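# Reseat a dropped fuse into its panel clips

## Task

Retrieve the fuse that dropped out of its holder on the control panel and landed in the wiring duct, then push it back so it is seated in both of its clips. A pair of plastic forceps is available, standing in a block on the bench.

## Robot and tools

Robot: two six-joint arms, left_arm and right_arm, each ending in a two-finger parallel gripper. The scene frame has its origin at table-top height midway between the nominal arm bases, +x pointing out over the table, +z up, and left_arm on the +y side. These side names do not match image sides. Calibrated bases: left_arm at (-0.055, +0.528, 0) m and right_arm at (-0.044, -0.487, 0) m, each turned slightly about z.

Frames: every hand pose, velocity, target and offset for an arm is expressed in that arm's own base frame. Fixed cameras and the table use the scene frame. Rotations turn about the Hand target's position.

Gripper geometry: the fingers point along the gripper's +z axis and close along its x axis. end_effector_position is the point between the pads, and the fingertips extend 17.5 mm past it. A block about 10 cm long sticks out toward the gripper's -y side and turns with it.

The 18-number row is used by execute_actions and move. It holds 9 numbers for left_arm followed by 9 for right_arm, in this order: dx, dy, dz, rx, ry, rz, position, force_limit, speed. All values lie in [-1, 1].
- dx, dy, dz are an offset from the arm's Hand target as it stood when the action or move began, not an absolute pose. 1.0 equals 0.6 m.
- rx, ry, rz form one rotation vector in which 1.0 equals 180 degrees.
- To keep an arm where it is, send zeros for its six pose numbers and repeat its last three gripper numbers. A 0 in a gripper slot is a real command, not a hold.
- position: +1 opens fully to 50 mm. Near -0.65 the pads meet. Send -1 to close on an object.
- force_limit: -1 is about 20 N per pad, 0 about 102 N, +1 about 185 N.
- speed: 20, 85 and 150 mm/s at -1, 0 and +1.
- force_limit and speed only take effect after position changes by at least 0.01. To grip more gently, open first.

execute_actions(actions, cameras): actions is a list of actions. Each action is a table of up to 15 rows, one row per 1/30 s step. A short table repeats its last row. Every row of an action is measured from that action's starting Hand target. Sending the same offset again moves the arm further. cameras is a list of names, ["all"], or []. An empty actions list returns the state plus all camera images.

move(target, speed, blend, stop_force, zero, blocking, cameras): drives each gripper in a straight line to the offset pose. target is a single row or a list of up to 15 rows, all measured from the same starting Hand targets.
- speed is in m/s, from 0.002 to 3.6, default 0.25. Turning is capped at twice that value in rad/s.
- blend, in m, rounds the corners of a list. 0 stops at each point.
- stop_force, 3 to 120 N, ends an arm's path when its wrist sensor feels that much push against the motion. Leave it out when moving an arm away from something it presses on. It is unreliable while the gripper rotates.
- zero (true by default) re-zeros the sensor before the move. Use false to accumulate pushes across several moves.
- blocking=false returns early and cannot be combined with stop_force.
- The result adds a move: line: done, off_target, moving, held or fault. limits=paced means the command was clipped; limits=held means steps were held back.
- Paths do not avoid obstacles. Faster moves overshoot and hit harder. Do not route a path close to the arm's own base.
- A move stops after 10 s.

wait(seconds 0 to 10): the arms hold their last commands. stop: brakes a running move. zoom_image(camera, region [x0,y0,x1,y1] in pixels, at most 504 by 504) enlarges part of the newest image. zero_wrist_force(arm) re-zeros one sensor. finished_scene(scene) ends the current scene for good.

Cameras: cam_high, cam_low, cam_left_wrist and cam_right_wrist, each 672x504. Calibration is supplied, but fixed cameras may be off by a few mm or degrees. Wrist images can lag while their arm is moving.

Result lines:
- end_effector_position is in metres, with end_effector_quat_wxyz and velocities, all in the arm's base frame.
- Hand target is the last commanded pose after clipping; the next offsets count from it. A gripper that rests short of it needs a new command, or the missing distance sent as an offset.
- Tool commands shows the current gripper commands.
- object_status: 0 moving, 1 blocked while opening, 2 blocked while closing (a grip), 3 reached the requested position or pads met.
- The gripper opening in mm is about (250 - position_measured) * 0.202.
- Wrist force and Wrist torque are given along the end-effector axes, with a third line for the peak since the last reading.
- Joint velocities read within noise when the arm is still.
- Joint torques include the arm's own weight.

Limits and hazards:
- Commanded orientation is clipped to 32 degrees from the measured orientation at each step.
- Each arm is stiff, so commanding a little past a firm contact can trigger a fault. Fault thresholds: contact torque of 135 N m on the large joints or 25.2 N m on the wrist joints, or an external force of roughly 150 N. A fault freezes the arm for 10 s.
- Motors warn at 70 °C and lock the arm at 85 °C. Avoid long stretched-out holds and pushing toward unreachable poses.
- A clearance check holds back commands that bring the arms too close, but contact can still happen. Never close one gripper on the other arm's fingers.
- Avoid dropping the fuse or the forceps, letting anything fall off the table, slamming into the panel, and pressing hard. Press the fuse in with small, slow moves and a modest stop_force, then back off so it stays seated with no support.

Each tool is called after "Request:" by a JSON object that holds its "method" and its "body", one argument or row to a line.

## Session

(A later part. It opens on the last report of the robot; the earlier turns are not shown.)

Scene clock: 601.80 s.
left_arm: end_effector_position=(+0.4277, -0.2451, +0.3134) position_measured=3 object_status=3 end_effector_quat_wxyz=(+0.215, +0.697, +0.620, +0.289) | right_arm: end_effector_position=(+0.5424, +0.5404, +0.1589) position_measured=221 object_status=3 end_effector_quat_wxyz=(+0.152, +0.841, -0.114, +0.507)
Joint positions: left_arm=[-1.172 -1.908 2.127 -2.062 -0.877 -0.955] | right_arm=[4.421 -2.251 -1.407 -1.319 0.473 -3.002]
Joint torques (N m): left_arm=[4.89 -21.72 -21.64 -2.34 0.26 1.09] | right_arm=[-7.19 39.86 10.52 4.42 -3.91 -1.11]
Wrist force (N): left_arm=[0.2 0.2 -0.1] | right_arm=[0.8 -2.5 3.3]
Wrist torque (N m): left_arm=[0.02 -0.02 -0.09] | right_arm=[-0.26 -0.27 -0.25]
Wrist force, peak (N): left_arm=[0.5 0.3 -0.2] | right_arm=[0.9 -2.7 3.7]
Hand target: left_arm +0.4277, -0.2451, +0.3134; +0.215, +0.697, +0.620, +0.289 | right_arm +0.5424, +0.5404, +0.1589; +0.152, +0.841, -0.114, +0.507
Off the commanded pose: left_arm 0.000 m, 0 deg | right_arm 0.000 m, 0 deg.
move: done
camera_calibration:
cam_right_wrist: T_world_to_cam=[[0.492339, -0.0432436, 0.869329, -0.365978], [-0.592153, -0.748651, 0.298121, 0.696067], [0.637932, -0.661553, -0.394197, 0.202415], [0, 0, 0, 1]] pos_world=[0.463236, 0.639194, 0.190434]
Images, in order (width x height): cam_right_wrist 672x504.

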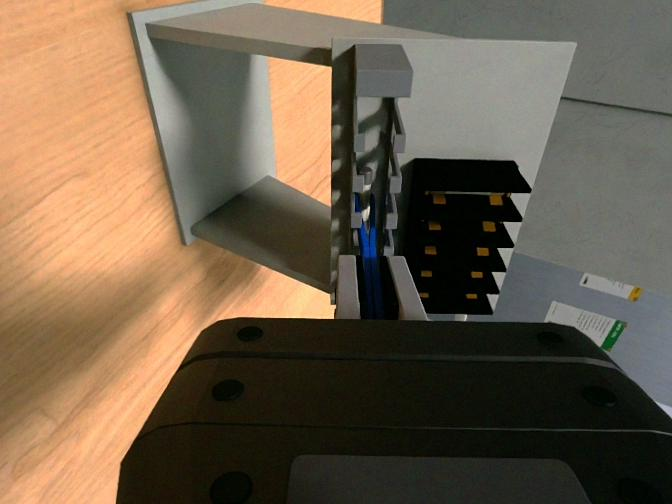

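Request:
{"method": "move", "body": {
  "target": [
    [0,0,0,0,0,0,1,1,1,0.0019,-0.0002,0.0037,0,0,0,-0.46,-1,-1],
    [0,0,0,0,0,0,1,1,1,-0.0127,0.0017,0.0113,0,0,0,-0.46,-1,-1]
  ],
  "speed": 0.015,
  "cameras": ["cam_right_wrist"]
}}

Request:
{"method": "zoom_image", "body": {
  "camera": "cam_right_wrist",
  "region": [310, 120, 410, 250]
}}

Scene clock: 609.23 s.
left_arm: end_effector_position=(+0.4277, -0.2451, +0.3134) position_measured=3 object_status=3 end_effector_quat_wxyz=(+0.215, +0.697, +0.620, +0.289) | right_arm: end_effector_position=(+0.5348, +0.5414, +0.1656) position_measured=221 object_status=3 end_effector_quat_wxyz=(+0.152, +0.841, -0.114, +0.507)
Joint positions: left_arm=[-1.172 -1.908 2.127 -2.062 -0.877 -0.955] | right_arm=[4.431 -2.237 -1.408 -1.353 0.476 -2.979]
Joint torques (N m): left_arm=[6.19 -21.68 -21.46 -2.29 0.26 1.11] | right_arm=[5.26 66.1 10.89 0.55 -0.38 1.84]
Wrist force (N): left_arm=[0.3 0.1 -0.1] | right_arm=[0.9 -2.7 3.2]
Wrist torque (N m): left_arm=[-0.01 -0.03 -0.08] | right_arm=[-0.30 -0.28 -0.45]
Wrist force, peak (N): left_arm=[0.4 0.1 -0.4] | right_arm=[1.1 -3.0 3.6]
Hand target: left_arm +0.4277, -0.2451, +0.3134; +0.215, +0.697, +0.620, +0.289 | right_arm +0.5348, +0.5415, +0.1657; +0.152, +0.841, -0.114, +0.507
Off the commanded pose: left_arm 0.000 m, 0 deg | right_arm 0.000 m, 0 deg.
move: done
camera_calibration:
cam_right_wrist: T_world_to_cam=[[0.492341, -0.0432443, 0.869327, -0.368018], [-0.592105, -0.748701, 0.298093, 0.690334], [0.637975, -0.661496, -0.394221, 0.210515], [0, 0, 0, 1]] pos_world=[0.455636, 0.640194, 0.197134]
Images, in order (width x height): cam_right_wrist 672x504.

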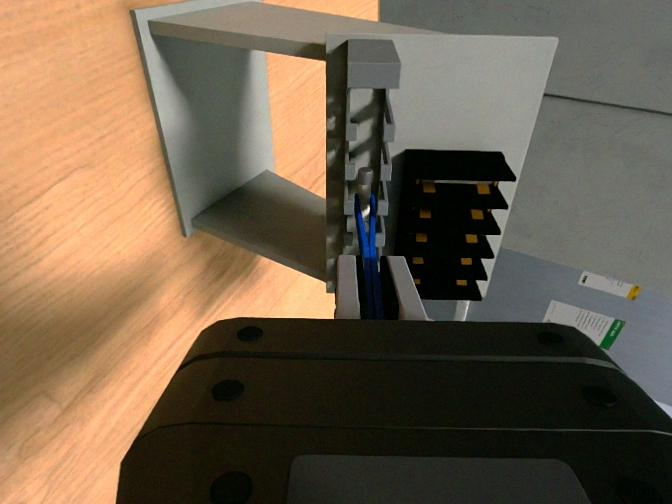

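Scaled by 3.877 from the camera's 672x504 image, which has a finer 960x720 frame.

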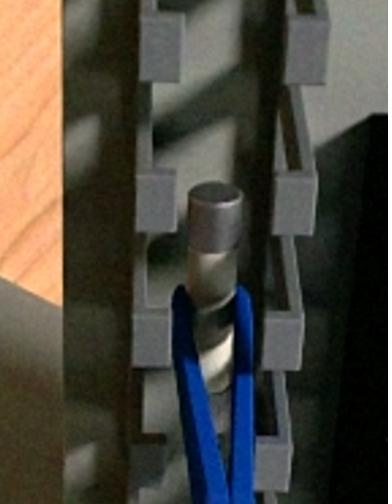

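Request:
{"method": "move", "body": {
  "target": [0,0,0,0,0,0,1,1,1,-0.0582,0.0075,0.0318,0,0,0,-0.46,-1,-1],
  "speed": 0.04,
  "cameras": ["cam_right_wrist"]
}}

Request:
{"method": "zoom_image", "body": {
  "camera": "cam_right_wrist",
  "region": [300, 0, 600, 330]
}}

Request:
{"method": "zoom_image", "body": {
  "camera": "cam_right_wrist",
  "region": [310, 140, 430, 260]
}}

Scene clock: 630.83 s.
left_arm: end_effector_position=(+0.4277, -0.2451, +0.3134) position_measured=3 object_status=3 end_effector_quat_wxyz=(+0.215, +0.697, +0.620, +0.289) | right_arm: end_effector_position=(+0.4999, +0.5459, +0.1847) position_measured=221 object_status=3 end_effector_quat_wxyz=(+0.152, +0.841, -0.114, +0.507)
Joint positions: left_arm=[-1.172 -1.908 2.127 -2.062 -0.877 -0.955] | right_arm=[4.481 -2.189 -1.411 -1.487 0.492 -2.878]
Joint torques (N m): left_arm=[5 -22 -21.3 -2.48 0.34 1.26] | right_arm=[5.49 64.89 35.58 0.67 -0.3 2.07]
Wrist force (N): left_arm=[0.3 0.3 -0.1] | right_arm=[0.4 -3.0 3.5]
Wrist torque (N m): left_arm=[0.03 -0.03 -0.08] | right_arm=[-0.35 -0.20 -0.47]
Wrist force, peak (N): left_arm=[0.5 -0.2 -0.4] | right_arm=[0.8 -3.0 3.6]
Hand target: left_arm +0.4277, -0.2451, +0.3134; +0.215, +0.697, +0.620, +0.289 | right_arm +0.4998, +0.5460, +0.1847; +0.152, +0.841, -0.114, +0.507
Off the commanded pose: left_arm 0.000 m, 0 deg | right_arm 0.000 m, 0 deg.
move: done
camera_calibration:
cam_right_wrist: T_world_to_cam=[[0.492334, -0.0431203, 0.869338, -0.367324], [-0.592131, -0.748634, 0.298209, 0.667287], [0.637957, -0.66158, -0.394111, 0.243325], [0, 0, 0, 1]] pos_world=[0.420736, 0.644693, 0.216234]
Images, in order (width x height): cam_right_wrist 672x504.

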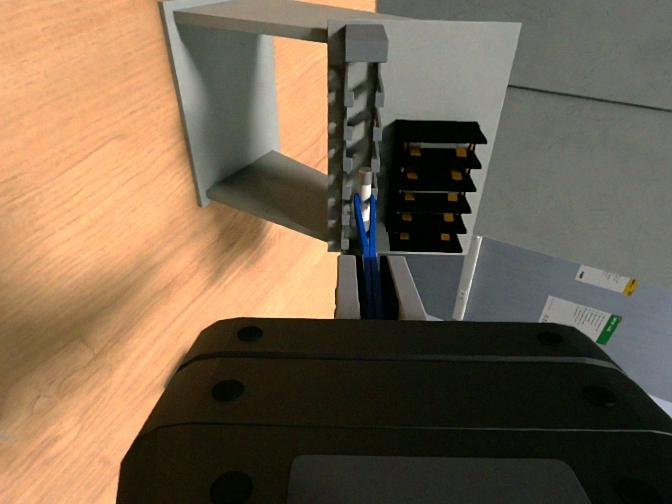

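Scaled by 1.527 from the camera's 672x504 image, which has a finer 960x720 frame.

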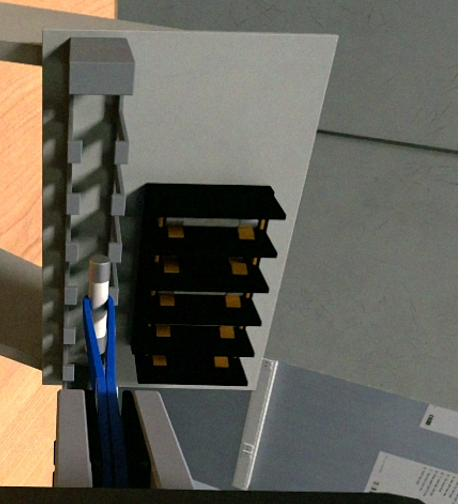

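Scaled by 4.200 from the camera's 672x504 image, which has a finer 960x720 frame.

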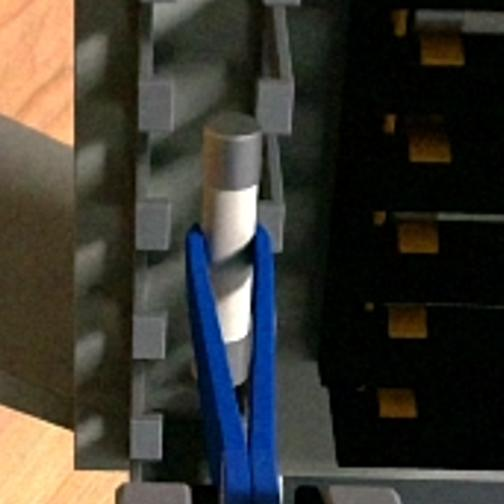

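Request:
{"method": "move", "body": {
  "target": [
    [0,0,0,0,0,0,1,1,1,-0.008,-0.01,0.0588,0.4378,-0.0385,-0.2383,-0.46,-1,-1],
    [0,0,0,0,0,0,1,1,1,0.047,-0.0217,0.0592,0.4378,-0.0385,-0.2383,-0.46,-1,-1]
  ],
  "speed": [0.15,0.06],
  "cameras": ["cam_right_wrist","cam_high"]
}}

Request:
{"method": "zoom_image", "body": {
  "camera": "cam_right_wrist",
  "region": [250, 100, 500, 330]
}}

Request:
{"method": "zoom_image", "body": {
  "camera": "cam_high",
  "region": [280, 200, 400, 320]
}}

Scene clock: 703.83 s.
left_arm: end_effector_position=(+0.4277, -0.2451, +0.3134) position_measured=3 object_status=3 end_effector_quat_wxyz=(+0.215, +0.697, +0.620, +0.289) | right_arm: end_effector_position=(+0.5279, +0.5329, +0.2203) position_measured=221 object_status=3 end_effector_quat_wxyz=(+0.249, -0.623, +0.686, -0.283)
Joint positions: left_arm=[-1.172 -1.908 2.127 -2.062 -0.877 -0.955] | right_arm=[4.356 -2.023 -1.544 -0.915 0.827 -1.921]
Joint torques (N m): left_arm=[5.5 -22.1 -21.32 -2.55 0.41 1.2] | right_arm=[-6.28 32.04 38.13 5.01 -0.06 -1.38]
Wrist force (N): left_arm=[0.1 -0.1 -0.1] | right_arm=[-1.2 -1.2 0.2]
Wrist torque (N m): left_arm=[-0.04 -0.01 -0.09] | right_arm=[-0.06 0.11 0.08]
Wrist force, peak (N): left_arm=[0.6 0.0 -0.2] | right_arm=[0.7 -3.2 3.6]
Hand target: left_arm +0.4277, -0.2451, +0.3134; +0.215, +0.697, +0.620, +0.289 | right_arm +0.5280, +0.5329, +0.2203; +0.249, -0.623, +0.686, -0.283
Off the commanded pose: left_arm 0.000 m, 0 deg | right_arm 0.000 m, 0 deg.
move: done
camera_calibration:
cam_right_wrist: T_world_to_cam=[[-0.0698575, -0.997513, -0.00936986, 0.586405], [-0.907877, 0.0674667, -0.413773, 0.55218], [0.413377, -0.0203985, -0.910332, 0.121421], [0, 0, 0, 1]] pos_world=[0.492083, 0.550169, 0.344505]
Images, in order (width x height): cam_high 672x504, cam_right_wrist 672x504.

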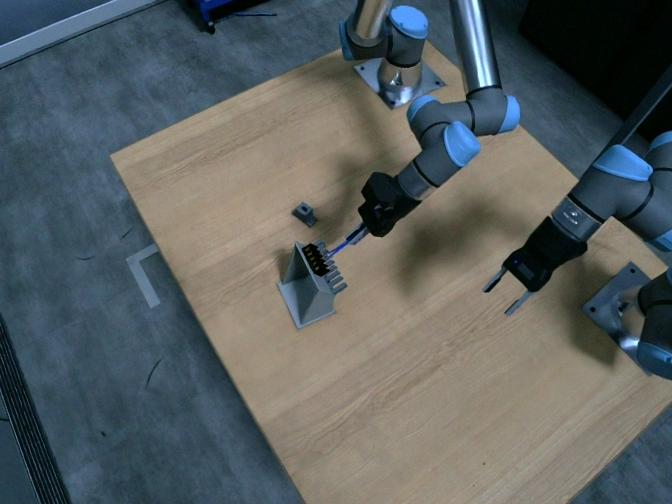

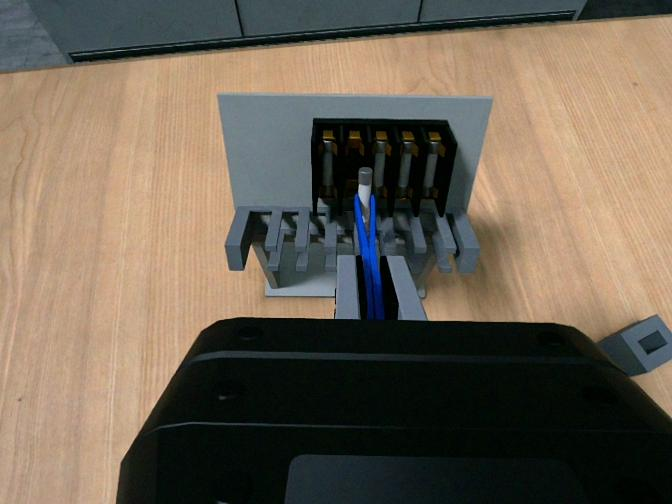

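Scaled by 2.016 from the camera's 672x504 image, which has a finer 960x720 frame.

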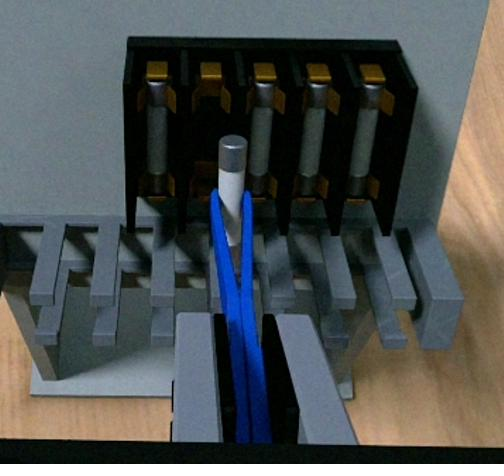

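Scaled by 4.200 from the camera's 672x504 image, which has a finer 960x720 frame.

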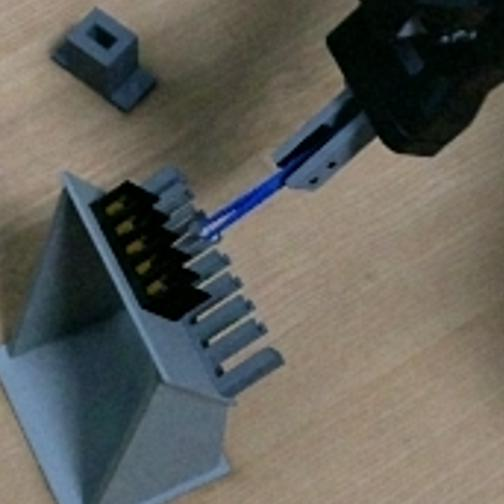

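Request:
{"method": "move", "body": {
  "target": [0,0,0,0,0,0,1,1,1,0.025,0.0053,-0.018,0,0,0,-0.46,-1,-1],
  "speed": 0.04,
  "stop_force": 5,
  "cameras": ["cam_right_wrist"]
}}

Request:
{"method": "zoom_image", "body": {
  "camera": "cam_right_wrist",
  "region": [290, 100, 450, 260]
}}

Scene clock: 726.53 s.
left_arm: end_effector_position=(+0.4277, -0.2451, +0.3134) position_measured=3 object_status=3 end_effector_quat_wxyz=(+0.215, +0.697, +0.620, +0.289) | right_arm: end_effector_position=(+0.5430, +0.5361, +0.2095) position_measured=221 object_status=3 end_effector_quat_wxyz=(+0.249, -0.623, +0.686, -0.283)
Joint positions: left_arm=[-1.172 -1.908 2.127 -2.062 -0.877 -0.955] | right_arm=[4.336 -2.06 -1.522 -0.882 0.832 -1.947]
Joint torques (N m): left_arm=[4.79 -21.92 -21.7 -2.5 0.63 1.11] | right_arm=[-7.17 34.19 36.96 5.13 -0.13 -1.31]
Wrist force (N): left_arm=[0.2 0.1 -0.2] | right_arm=[-0.9 -0.9 -0.2]
Wrist torque (N m): left_arm=[-0.01 -0.02 -0.08] | right_arm=[-0.03 0.05 0.07]
Wrist force, peak (N): left_arm=[0.5 0.0 -0.2] | right_arm=[-1.2 -1.6 0.3]
Hand target: left_arm +0.4277, -0.2451, +0.3134; +0.215, +0.697, +0.620, +0.289 | right_arm +0.5430, +0.5361, +0.2095; +0.249, -0.623, +0.686, -0.283
Off the commanded pose: left_arm 0.000 m, 0 deg | right_arm 0.000 m, 0 deg.
move: done
camera_calibration:
cam_right_wrist: T_world_to_cam=[[-0.0698575, -0.997513, -0.00936986, 0.590551], [-0.907877, 0.0674667, -0.413773, 0.561204], [0.413377, -0.0203985, -0.910332, 0.105412], [0, 0, 0, 1]] pos_world=[0.507183, 0.553369, 0.333705]
Images, in order (width x height): cam_right_wrist 672x504.

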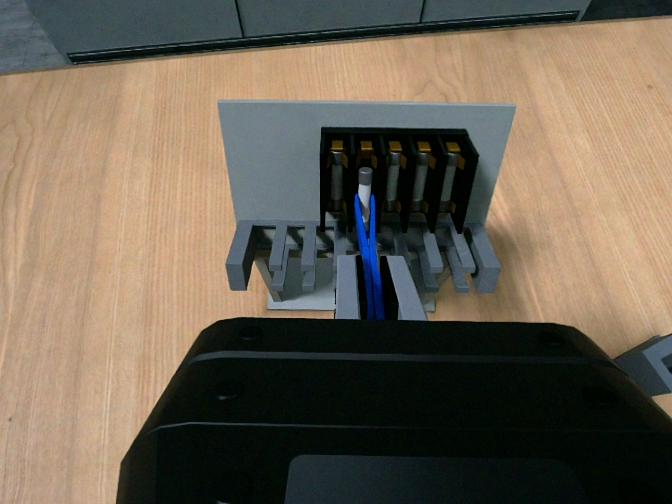

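Scaled by 3.150 from the camera's 672x504 image, which has a finer 960x720 frame.

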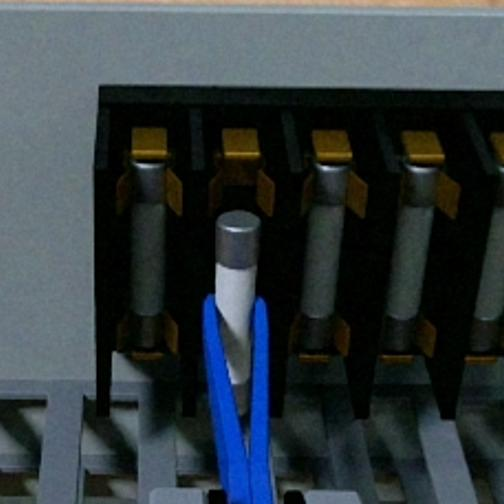

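Request:
{"method": "move", "body": {
  "target": [0,0,0,0,0,0,1,1,1,0.0145,-0.003,-0.0078,0,0,0,-0.46,-1,-1],
  "speed": 0.02,
  "stop_force": 5,
  "cameras": ["cam_right_wrist"]
}}

Request:
{"method": "zoom_image", "body": {
  "camera": "cam_right_wrist",
  "region": [290, 100, 450, 260]
}}

Scene clock: 743.27 s.
left_arm: end_effector_position=(+0.4277, -0.2451, +0.3134) position_measured=3 object_status=3 end_effector_quat_wxyz=(+0.215, +0.697, +0.620, +0.289) | right_arm: end_effector_position=(+0.5517, +0.5343, +0.2048) position_measured=221 object_status=3 end_effector_quat_wxyz=(+0.249, -0.623, +0.686, -0.283)
Joint positions: left_arm=[-1.172 -1.908 2.127 -2.062 -0.877 -0.955] | right_arm=[4.322 -2.074 -1.517 -0.862 0.835 -1.965]
Joint torques (N m): left_arm=[4 -21.63 -21.35 -2.55 0.78 1.31] | right_arm=[-7.25 34.06 37.05 5.19 -0.13 -1.31]
Wrist force (N): left_arm=[0.4 0.0 -0.1] | right_arm=[-1.0 -1.3 -0.4]
Wrist torque (N m): left_arm=[-0.02 -0.05 -0.08] | right_arm=[-0.09 0.07 0.07]
Wrist force, peak (N): left_arm=[0.5 0.1 -0.2] | right_arm=[-1.3 -1.4 -0.1]
Hand target: left_arm +0.4277, -0.2451, +0.3134; +0.215, +0.697, +0.620, +0.289 | right_arm +0.5517, +0.5343, +0.2048; +0.249, -0.623, +0.686, -0.283
Off the commanded pose: left_arm 0.000 m, 0 deg | right_arm 0.000 m, 0 deg.
move: done
camera_calibration:
cam_right_wrist: T_world_to_cam=[[-0.0698575, -0.997513, -0.00936986, 0.589319], [-0.907877, 0.0674667, -0.413773, 0.567279], [0.413377, -0.0203985, -0.910332, 0.0975008], [0, 0, 0, 1]] pos_world=[0.515883, 0.551569, 0.329005]
Images, in order (width x height): cam_right_wrist 672x504.

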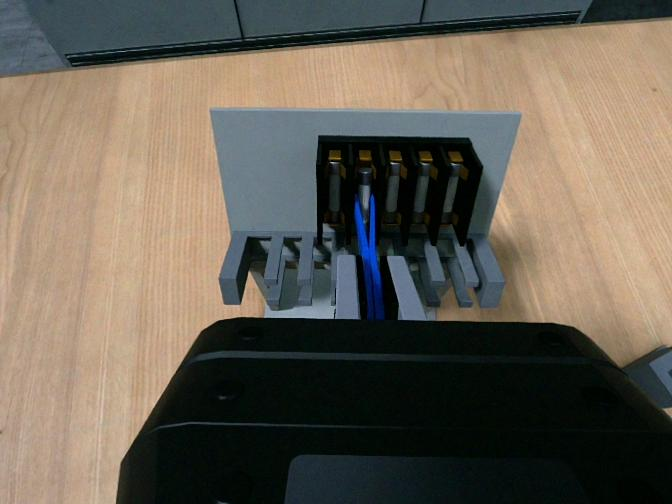

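Scaled by 3.150 from the camera's 672x504 image, which has a finer 960x720 frame.

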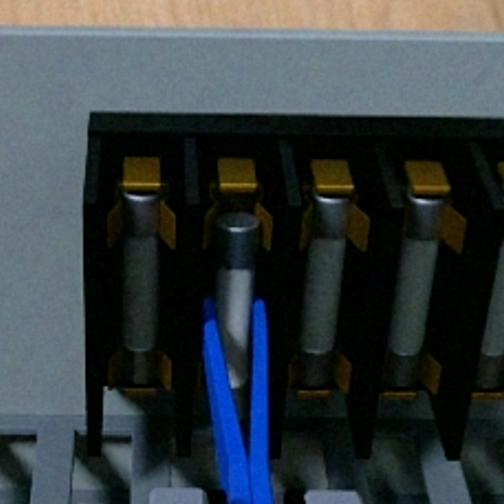

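Request:
{"method": "move", "body": {
  "target": [0,0,0,0,0,0,1,1,1,0.0121,-0.0011,-0.0055,0,0,0,-0.46,-1,-1],
  "speed": 0.012,
  "stop_force": 12,
  "cameras": ["cam_right_wrist"]
}}

Request:
{"method": "zoom_image", "body": {
  "camera": "cam_right_wrist",
  "region": [290, 100, 450, 260]
}}

Scene clock: 753.17 s.
left_arm: end_effector_position=(+0.4277, -0.2451, +0.3134) position_measured=3 object_status=3 end_effector_quat_wxyz=(+0.215, +0.697, +0.620, +0.289) | right_arm: end_effector_position=(+0.5590, +0.5337, +0.2015) position_measured=221 object_status=3 end_effector_quat_wxyz=(+0.249, -0.623, +0.686, -0.283)
Joint positions: left_arm=[-1.172 -1.908 2.127 -2.062 -0.877 -0.955] | right_arm=[4.312 -2.086 -1.509 -0.848 0.838 -1.979]
Joint torques (N m): left_arm=[4.51 -22.9 -21.01 -2.6 0.75 1.06] | right_arm=[-7.49 34.7 37.24 5.13 -0.03 -1.26]
Wrist force (N): left_arm=[0.4 0.1 -0.1] | right_arm=[-1.0 -1.2 -0.2]
Wrist torque (N m): left_arm=[0.00 -0.06 -0.09] | right_arm=[-0.10 0.07 0.07]
Wrist force, peak (N): left_arm=[0.5 0.2 -0.2] | right_arm=[-1.3 -1.3 -0.3]
Hand target: left_arm +0.4277, -0.2451, +0.3134; +0.215, +0.697, +0.620, +0.289 | right_arm +0.5590, +0.5337, +0.2015; +0.249, -0.623, +0.686, -0.283
Off the commanded pose: left_arm 0.000 m, 0 deg | right_arm 0.000 m, 0 deg.
move: done
camera_calibration:
cam_right_wrist: T_world_to_cam=[[-0.0698575, -0.997513, -0.00936986, 0.589099], [-0.907877, 0.0674667, -0.413773, 0.572588], [0.413377, -0.0203985, -0.910332, 0.0914648], [0, 0, 0, 1]] pos_world=[0.523183, 0.550869, 0.325705]
Images, in order (width x height): cam_right_wrist 672x504.

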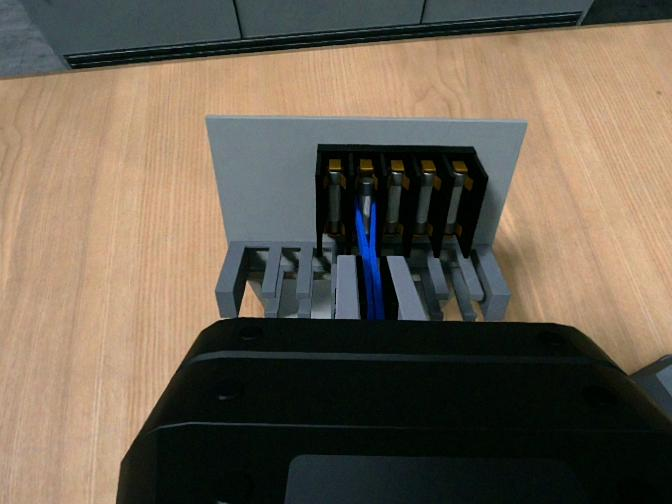

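Scaled by 3.150 from the camera's 672x504 image, which has a finer 960x720 frame.

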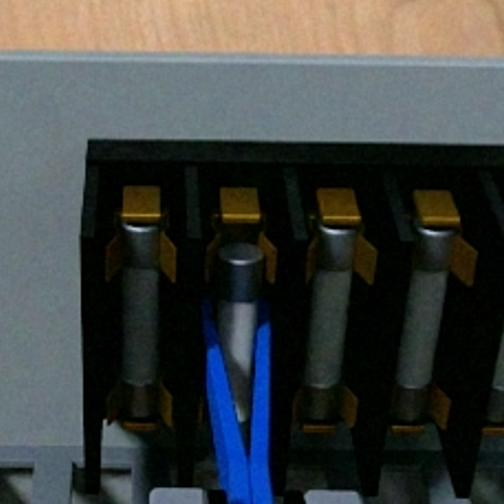

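Request:
{"method": "zoom_image", "body": {
  "camera": "cam_right_wrist",
  "region": [335, 150, 405, 260]
}}

Scaled by 4.582 from the camera's 672x504 image, which has a finer 960x720 frame.

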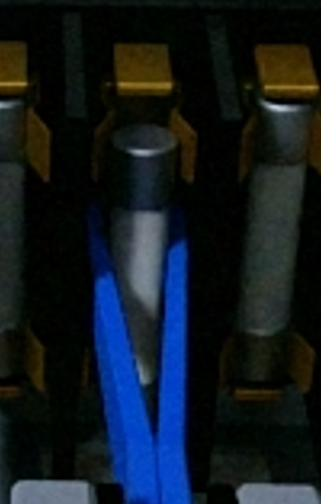

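Request:
{"method": "move", "body": {
  "target": [0,0,0,0,0,0,1,1,1,0.0044,-0.0004,-0.0024,0,0,0,-0.46,-1,-1],
  "speed": 0.01,
  "stop_force": 12,
  "cameras": ["cam_right_wrist"]
}}

Request:
{"method": "zoom_image", "body": {
  "camera": "cam_right_wrist",
  "region": [320, 140, 410, 260]
}}

Scene clock: 788.53 s.
left_arm: end_effector_position=(+0.4277, -0.2451, +0.3134) position_measured=3 object_status=3 end_effector_quat_wxyz=(+0.215, +0.697, +0.620, +0.289) | right_arm: end_effector_position=(+0.5593, +0.5337, +0.2013) position_measured=221 object_status=3 end_effector_quat_wxyz=(+0.249, -0.623, +0.686, -0.283)
Joint positions: left_arm=[-1.172 -1.908 2.127 -2.062 -0.877 -0.955] | right_arm=[4.311 -2.087 -1.509 -0.847 0.838 -1.979]
Joint torques (N m): left_arm=[5.27 -21.1 -21.67 -2.45 0.64 1.02] | right_arm=[0.09 57.59 10.51 1.61 -4 1.61]
Wrist force (N): left_arm=[0.4 0.2 -0.2] | right_arm=[-0.5 2.7 -11.2]
Wrist torque (N m): left_arm=[0.01 -0.05 -0.08] | right_arm=[0.01 0.10 0.06]
Wrist force, peak (N): left_arm=[0.5 0.1 -0.3] | right_arm=[-0.4 4.9 -16.9]
Hand target: left_arm +0.4277, -0.2451, +0.3134; +0.215, +0.697, +0.620, +0.289 | right_arm +0.5593, +0.5337, +0.2013; +0.249, -0.623, +0.686, -0.283 (not the last commanded pose)
Off the commanded pose: left_arm 0.000 m, 0 deg | right_arm 0.003 m, 0 deg.
move: contact (right_arm)
camera_calibration:
cam_right_wrist: T_world_to_cam=[[-0.0698575, -0.997513, -0.00936986, 0.589119], [-0.907877, 0.0674667, -0.413773, 0.572778], [0.413377, -0.0203985, -0.910332, 0.0911587], [0, 0, 0, 1]] pos_world=[0.523483, 0.550869, 0.325505]
Images, in order (width x height): cam_right_wrist 672x504.

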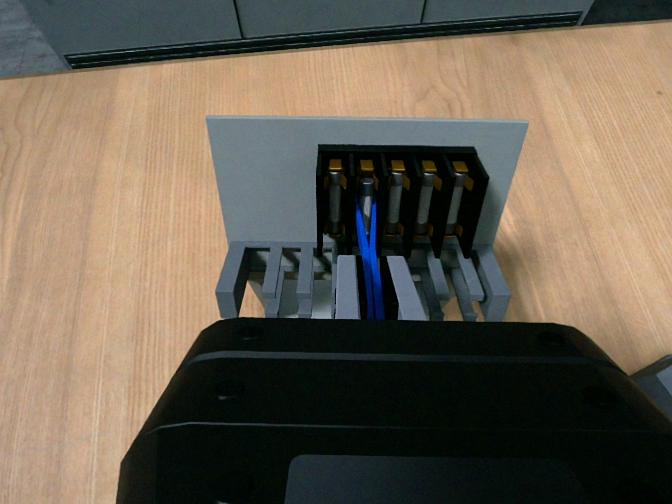

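Scaled by 4.200 from the camera's 672x504 image, which has a finer 960x720 frame.

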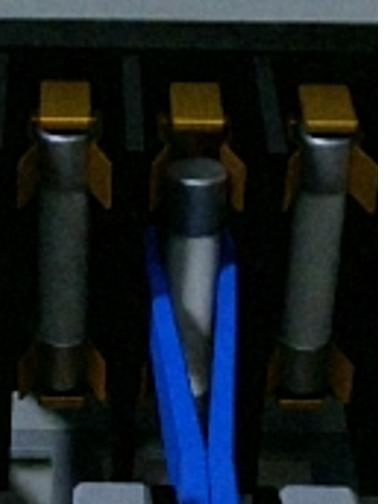

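Request:
{"method": "move", "body": {
  "target": [
    [0,0,0,0,0,0,1,1,1,-0.0015,0.0001,0.0008,0,0,0,-0.46,-1,-1],
    [0,0,0,0,0,0,1,1,1,-0.0015,0.0001,0.0008,0,0,0,-0.355,-1,-1]
  ],
  "speed": 0.02,
  "cameras": ["cam_right_wrist"]
}}

Request:
{"method": "zoom_image", "body": {
  "camera": "cam_right_wrist",
  "region": [320, 140, 410, 260]
}}

Scene clock: 818.73 s.
left_arm: end_effector_position=(+0.4277, -0.2451, +0.3134) position_measured=3 object_status=3 end_effector_quat_wxyz=(+0.215, +0.697, +0.620, +0.289) | right_arm: end_effector_position=(+0.5584, +0.5337, +0.2018) position_measured=206 object_status=3 end_effector_quat_wxyz=(+0.249, -0.623, +0.686, -0.283)
Joint positions: left_arm=[-1.172 -1.908 2.127 -2.062 -0.877 -0.955] | right_arm=[4.313 -2.085 -1.51 -0.849 0.838 -1.978]
Joint torques (N m): left_arm=[4.81 -22.41 -21.29 -2.55 0.75 1.06] | right_arm=[5.3 62.09 11.61 1.76 -3.57 1.58]
Wrist force (N): left_arm=[0.1 0.1 0.0] | right_arm=[-1.0 -1.1 0.1]
Wrist torque (N m): left_arm=[-0.01 -0.01 -0.08] | right_arm=[-0.06 0.08 -0.12]
Wrist force, peak (N): left_arm=[0.5 0.2 -0.3] | right_arm=[-0.7 3.1 -11.5]
Hand target: left_arm +0.4277, -0.2451, +0.3134; +0.215, +0.697, +0.620, +0.289 | right_arm +0.5584, +0.5337, +0.2018; +0.249, -0.623, +0.686, -0.283
Off the commanded pose: left_arm 0.000 m, 0 deg | right_arm 0.000 m, 0 deg.
move: done
camera_calibration:
cam_right_wrist: T_world_to_cam=[[-0.0698575, -0.997513, -0.00936986, 0.58916], [-0.907877, 0.0674667, -0.413773, 0.572161], [0.413377, -0.0203985, -0.910332, 0.091988], [0, 0, 0, 1]] pos_world=[0.522583, 0.550969, 0.326005]
Images, in order (width x height): cam_right_wrist 672x504.

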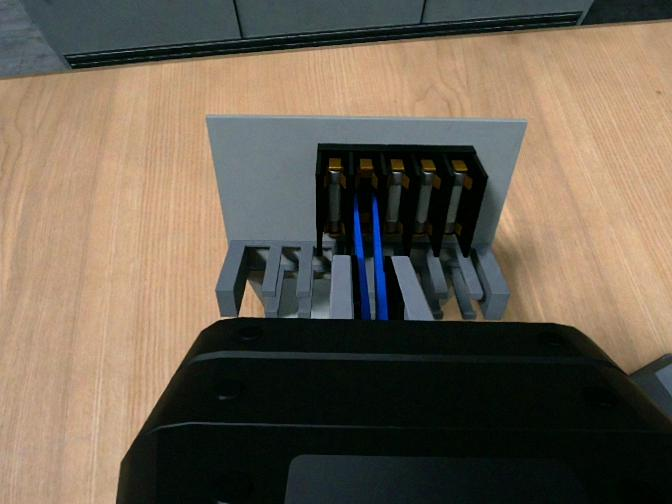

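Scaled by 4.200 from the camera's 672x504 image, which has a finer 960x720 frame.

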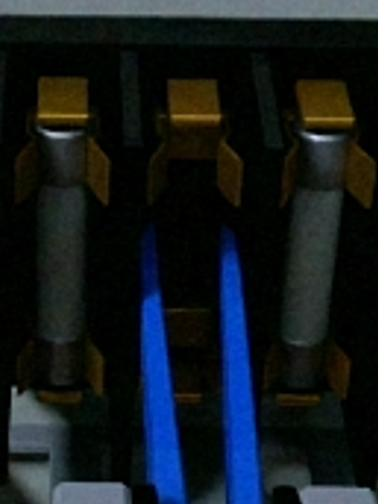

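Request:
{"method": "move", "body": {
  "target": [0,0,0,0,0,0,1,1,1,-0.1021,0.0089,0.0555,0,0,0,-0.46,-1,-1],
  "speed": 0.1,
  "cameras": ["all"]
}}

Request:
{"method": "zoom_image", "body": {
  "camera": "cam_right_wrist",
  "region": [200, 60, 500, 330]
}}

Request:
{"method": "zoom_image", "body": {
  "camera": "cam_high",
  "region": [250, 220, 380, 350]
}}

Scene clock: 825.83 s.
left_arm: end_effector_position=(+0.4277, -0.2451, +0.3134) position_measured=3 object_status=3 end_effector_quat_wxyz=(+0.215, +0.697, +0.620, +0.289) | right_arm: end_effector_position=(+0.4972, +0.5391, +0.2351) position_measured=221 object_status=3 end_effector_quat_wxyz=(+0.249, -0.623, +0.686, -0.283)
Joint positions: left_arm=[-1.172 -1.908 2.127 -2.062 -0.877 -0.955] | right_arm=[4.405 -1.98 -1.555 -0.991 0.817 -1.856]
Joint torques (N m): left_arm=[4.52 -22.03 -21.24 -2.68 0.84 1.1] | right_arm=[5.08 56.53 12.08 1.56 -3.62 1.6]
Wrist force (N): left_arm=[0.3 0.2 0.0] | right_arm=[-1.4 -1.7 -0.3]
Wrist torque (N m): left_arm=[0.02 -0.03 -0.09] | right_arm=[-0.14 0.14 -0.10]
Wrist force, peak (N): left_arm=[0.5 0.3 -0.1] | right_arm=[-1.4 -1.7 -0.3]
Hand target: left_arm +0.4277, -0.2451, +0.3134; +0.215, +0.697, +0.620, +0.289 | right_arm +0.4971, +0.5391, +0.2351; +0.249, -0.623, +0.686, -0.283
Off the commanded pose: left_arm 0.000 m, 0 deg | right_arm 0.000 m, 0 deg.
move: done
camera_calibration:
cam_left_wrist: T_world_to_cam=[[0.0670531, 0.989747, 0.126111, 0.182797], [0.445372, -0.142796, 0.883885, -0.489865], [0.892831, -0.00310083, -0.45038, -0.107726], [0, 0, 0, 1]] pos_world=[0.302096, -0.251208, 0.361415]
cam_right_wrist: T_world_to_cam=[[-0.0698161, -0.997515, -0.00946055, 0.590498], [-0.907879, 0.0674667, -0.413767, 0.530019], [0.413377, -0.0202986, -0.910334, 0.147654], [0, 0, 0, 1]] pos_world=[0.461383, 0.55627, 0.359305]

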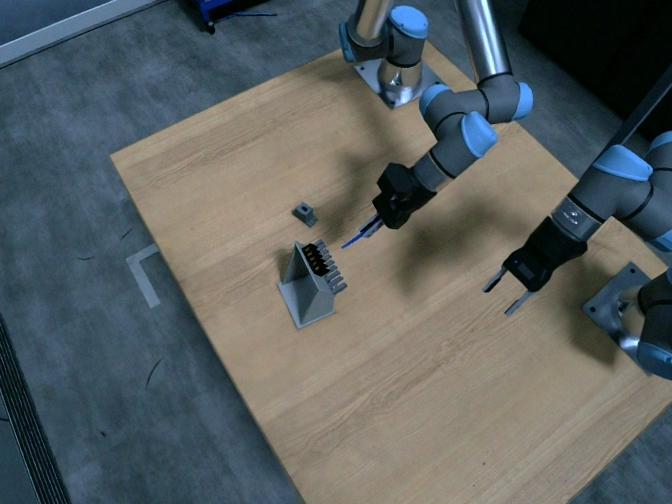

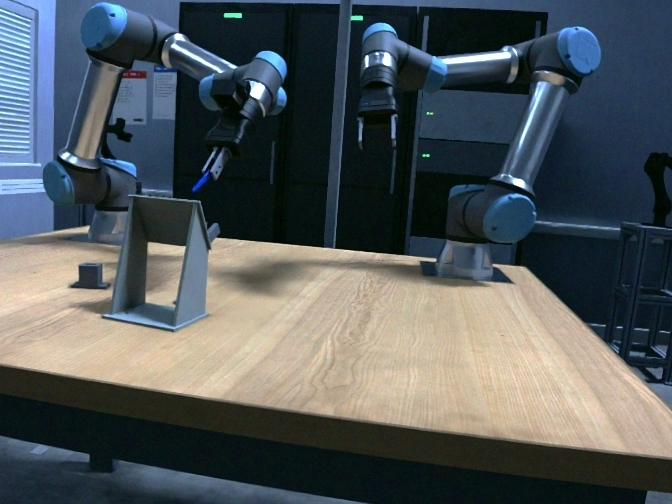

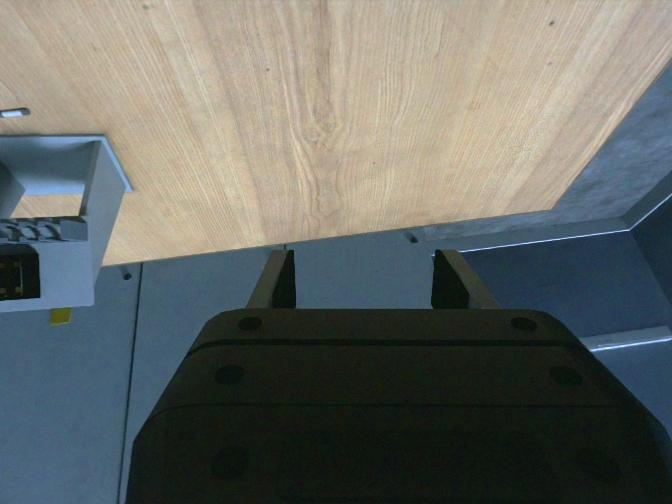

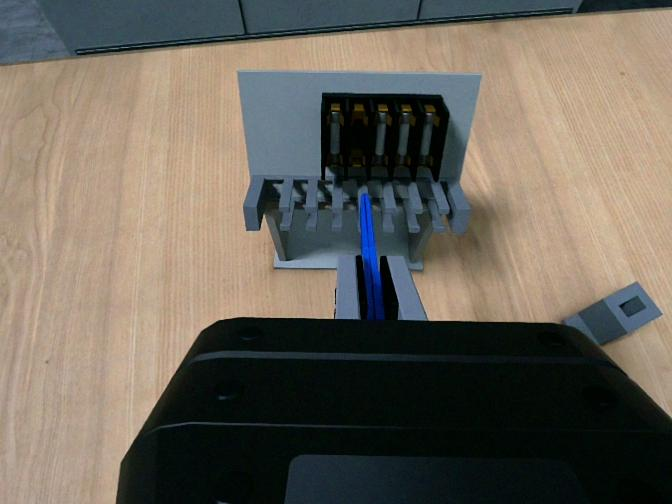

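Scaled by 1.680 from the camera's 672x504 image, which has a finer 960x720 frame.

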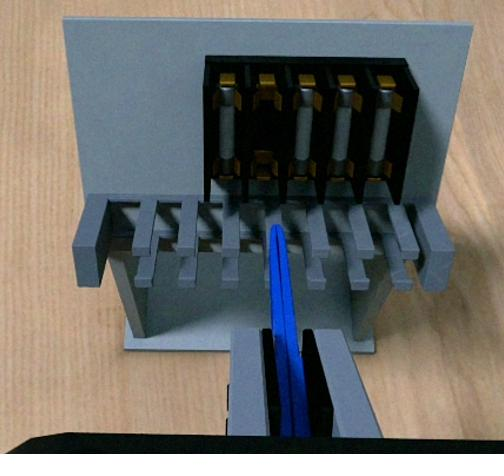

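Scaled by 3.877 from the camera's 672x504 image, which has a finer 960x720 frame.

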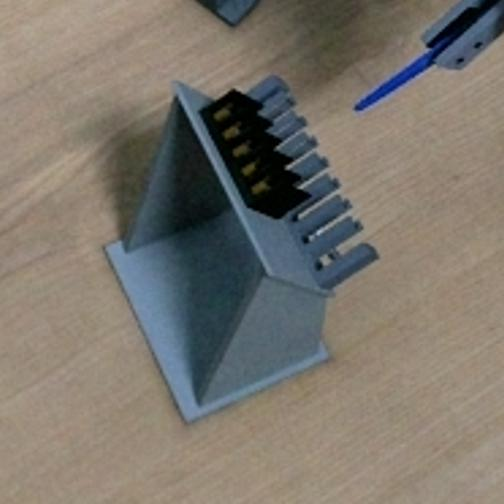

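Request:
{"method": "move", "body": {
  "target": [
    [0,0,0,0,0,0,1,1,1,-0.0953,-0.0318,0.0248,-0.3545,0.1133,0.3786,-0.46,-1,-1],
    [0,0,0,0,0,0,1,1,1,0.0108,-0.0402,-0.1818,-0.3545,0.1133,0.3786,-0.46,-1,-1]
  ],
  "speed": 0.25,
  "blend": 0.02,
  "cameras": ["cam_right_wrist","cam_high","cam_low"]
}}

Request:
{"method": "zoom_image", "body": {
  "camera": "cam_right_wrist",
  "region": [240, 60, 480, 300]
}}

Scene clock: 911.03 s.
left_arm: end_effector_position=(+0.4277, -0.2451, +0.3134) position_measured=3 object_status=3 end_effector_quat_wxyz=(+0.215, +0.697, +0.620, +0.289) | right_arm: end_effector_position=(+0.5036, +0.5149, +0.1261) position_measured=221 object_status=3 end_effector_quat_wxyz=(+0.100, +0.948, -0.032, +0.300)
Joint positions: left_arm=[-1.172 -1.908 2.127 -2.062 -0.877 -0.955] | right_arm=[4.35 -2.11 -1.549 -1.048 0.928 -3.439]
Joint torques (N m): left_arm=[3.87 -21.57 -21.87 -2.5 0.93 1.05] | right_arm=[-6.89 33.05 35.91 4.92 0.2 -0.81]
Wrist force (N): left_arm=[0.3 0.2 -0.2] | right_arm=[1.0 -1.5 1.6]
Wrist torque (N m): left_arm=[0.01 -0.04 -0.09] | right_arm=[-0.23 -0.21 -0.12]
Wrist force, peak (N): left_arm=[0.6 0.1 -0.2] | right_arm=[0.7 -1.8 4.1]
Hand target: left_arm +0.4277, -0.2451, +0.3134; +0.215, +0.697, +0.620, +0.289 | right_arm +0.5036, +0.5149, +0.1260; +0.100, +0.948, -0.032, +0.300
Off the commanded pose: left_arm 0.000 m, 0 deg | right_arm 0.000 m, 0 deg.
move: done
camera_calibration:
cam_right_wrist: T_world_to_cam=[[0.839462, 0.000342113, 0.543419, -0.475629], [-0.286272, -0.849712, 0.442762, 0.543542], [0.461901, -0.527247, -0.713203, 0.257091], [0, 0, 0, 1]] pos_world=[0.436122, 0.597567, 0.201164]
Images, in order (width x height): cam_high 672x504, cam_low 672x504, cam_right_wrist 672x504.

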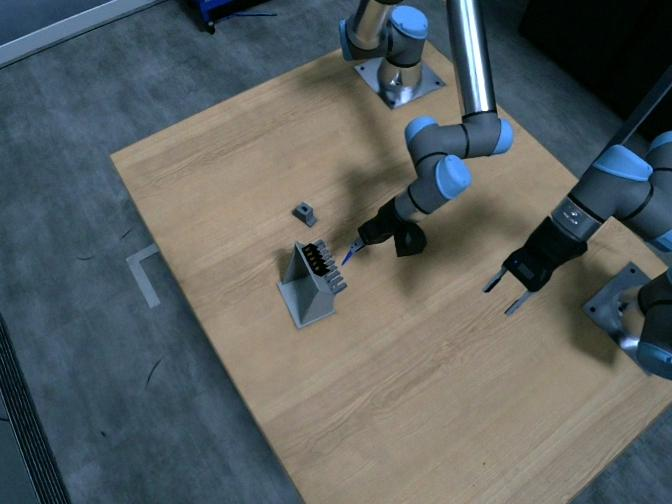

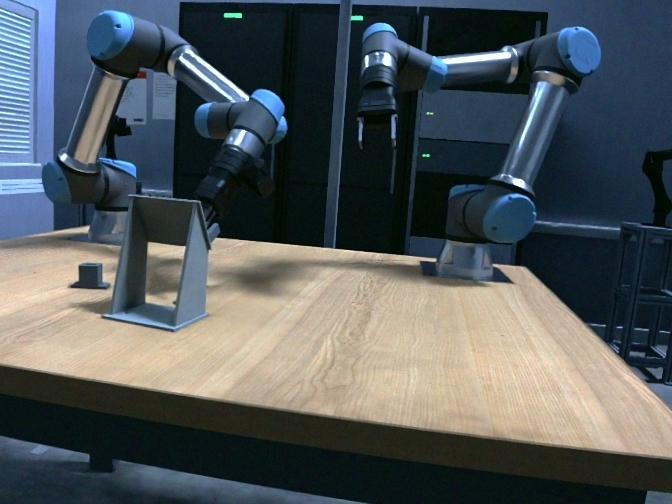

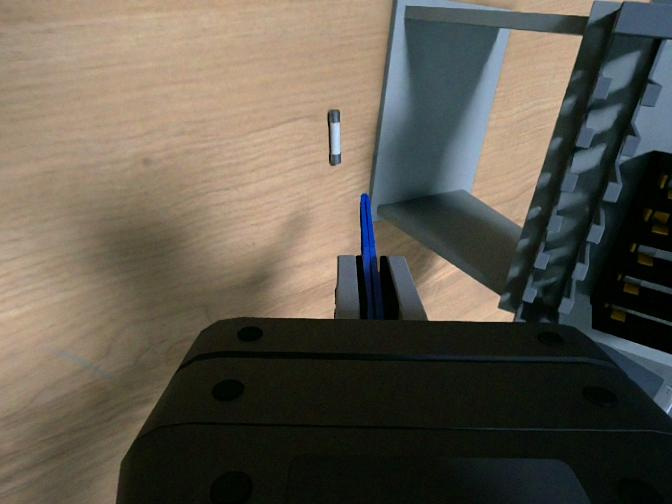

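Scaled by 2.100 from the camera's 672x504 image, which has a finer 960x720 frame.

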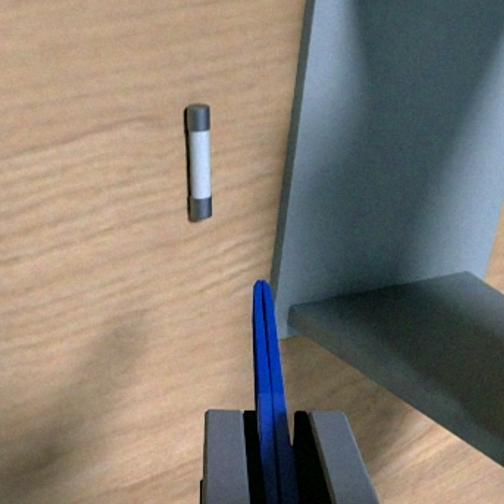

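Request:
{"method": "move", "body": {
  "target": [
    [0,0,0,0,0,0,1,1,1,0.0417,0.0158,-0.0303,0,0.0722,0,-0.46,-1,-1],
    [0,0,0,0,0,0,1,1,1,0.0417,0.0158,-0.0303,0,0.0722,0,-0.355,-1,-1]
  ],
  "speed": 0.1,
  "cameras": ["cam_right_wrist","cam_high"]
}}

Request:
{"method": "zoom_image", "body": {
  "camera": "cam_right_wrist",
  "region": [280, 120, 440, 280]
}}

Request:
{"method": "zoom_image", "body": {
  "camera": "cam_high",
  "region": [290, 200, 420, 320]
}}

Scene clock: 938.67 s.
left_arm: end_effector_position=(+0.4277, -0.2451, +0.3134) position_measured=3 object_status=3 end_effector_quat_wxyz=(+0.215, +0.697, +0.620, +0.289) | right_arm: end_effector_position=(+0.5286, +0.5244, +0.1079) position_measured=206 object_status=3 end_effector_quat_wxyz=(+0.103, +0.976, -0.020, +0.190)
Joint positions: left_arm=[-1.172 -1.908 2.127 -2.062 -0.877 -0.955] | right_arm=[4.255 -2.206 -1.353 -1.18 1.135 -3.552]
Joint torques (N m): left_arm=[4.89 -22.57 -21.07 -2.72 1.09 1.16] | right_arm=[-7.2 39.31 37.11 1.41 0.59 -1.19]
Wrist force (N): left_arm=[0.5 0.0 -0.1] | right_arm=[0.9 -1.0 1.4]
Wrist torque (N m): left_arm=[-0.02 -0.07 -0.08] | right_arm=[-0.15 -0.19 -0.04]
Wrist force, peak (N): left_arm=[0.4 -0.1 -0.4] | right_arm=[1.2 -1.7 2.0]
Hand target: left_arm +0.4277, -0.2451, +0.3134; +0.215, +0.697, +0.620, +0.289 | right_arm +0.5286, +0.5244, +0.1079; +0.103, +0.976, -0.020, +0.190
Off the commanded pose: left_arm 0.000 m, 0 deg | right_arm 0.000 m, 0 deg.
move: done
camera_calibration:
cam_right_wrist: T_world_to_cam=[[0.94018, 0.000368556, 0.340679, -0.518134], [-0.179338, -0.849693, 0.495842, 0.50462], [0.289655, -0.527278, -0.798798, 0.33778], [0, 0, 0, 1]] pos_world=[0.479797, 0.607067, 0.196124]
Images, in order (width x height): cam_high 672x504, cam_right_wrist 672x504.

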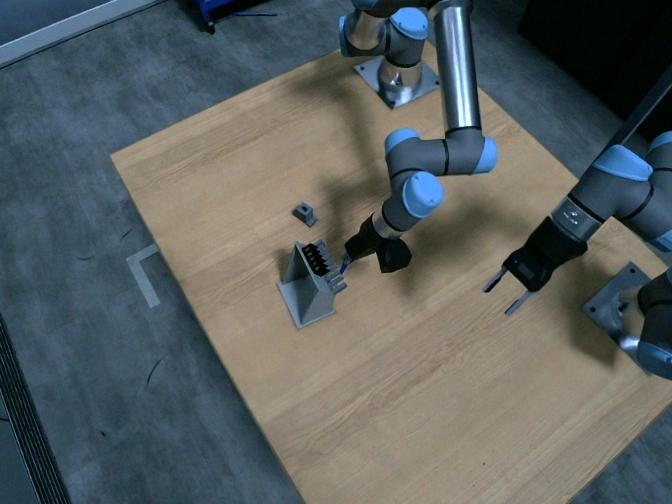

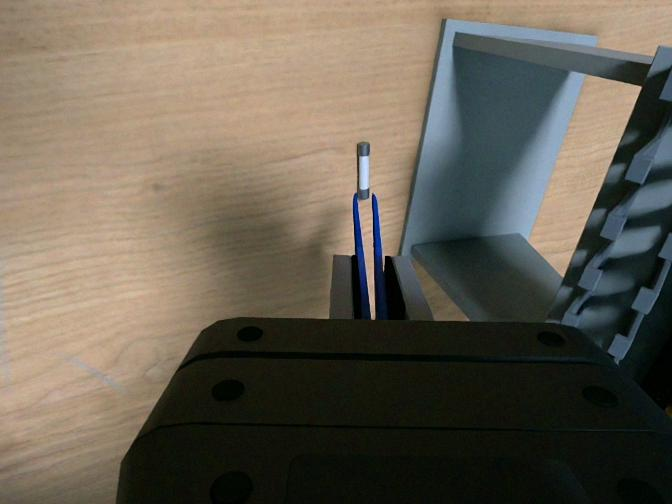

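Scaled by 3.150 from the camera's 672x504 image, which has a finer 960x720 frame.

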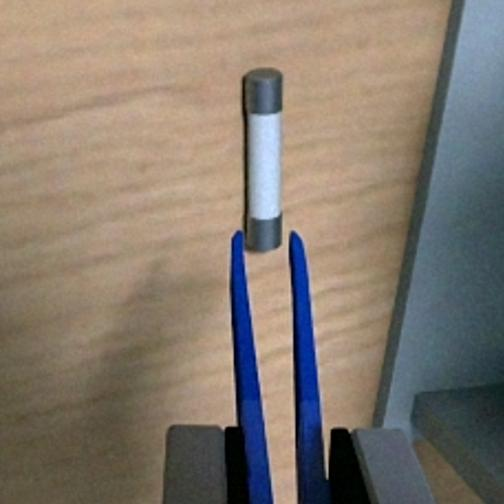

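Scaled by 3.877 from the camera's 672x504 image, which has a finer 960x720 frame.

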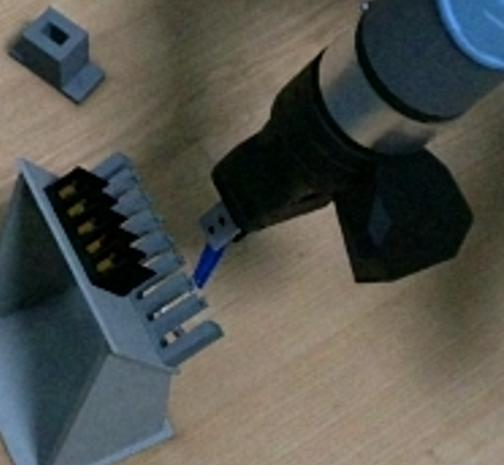

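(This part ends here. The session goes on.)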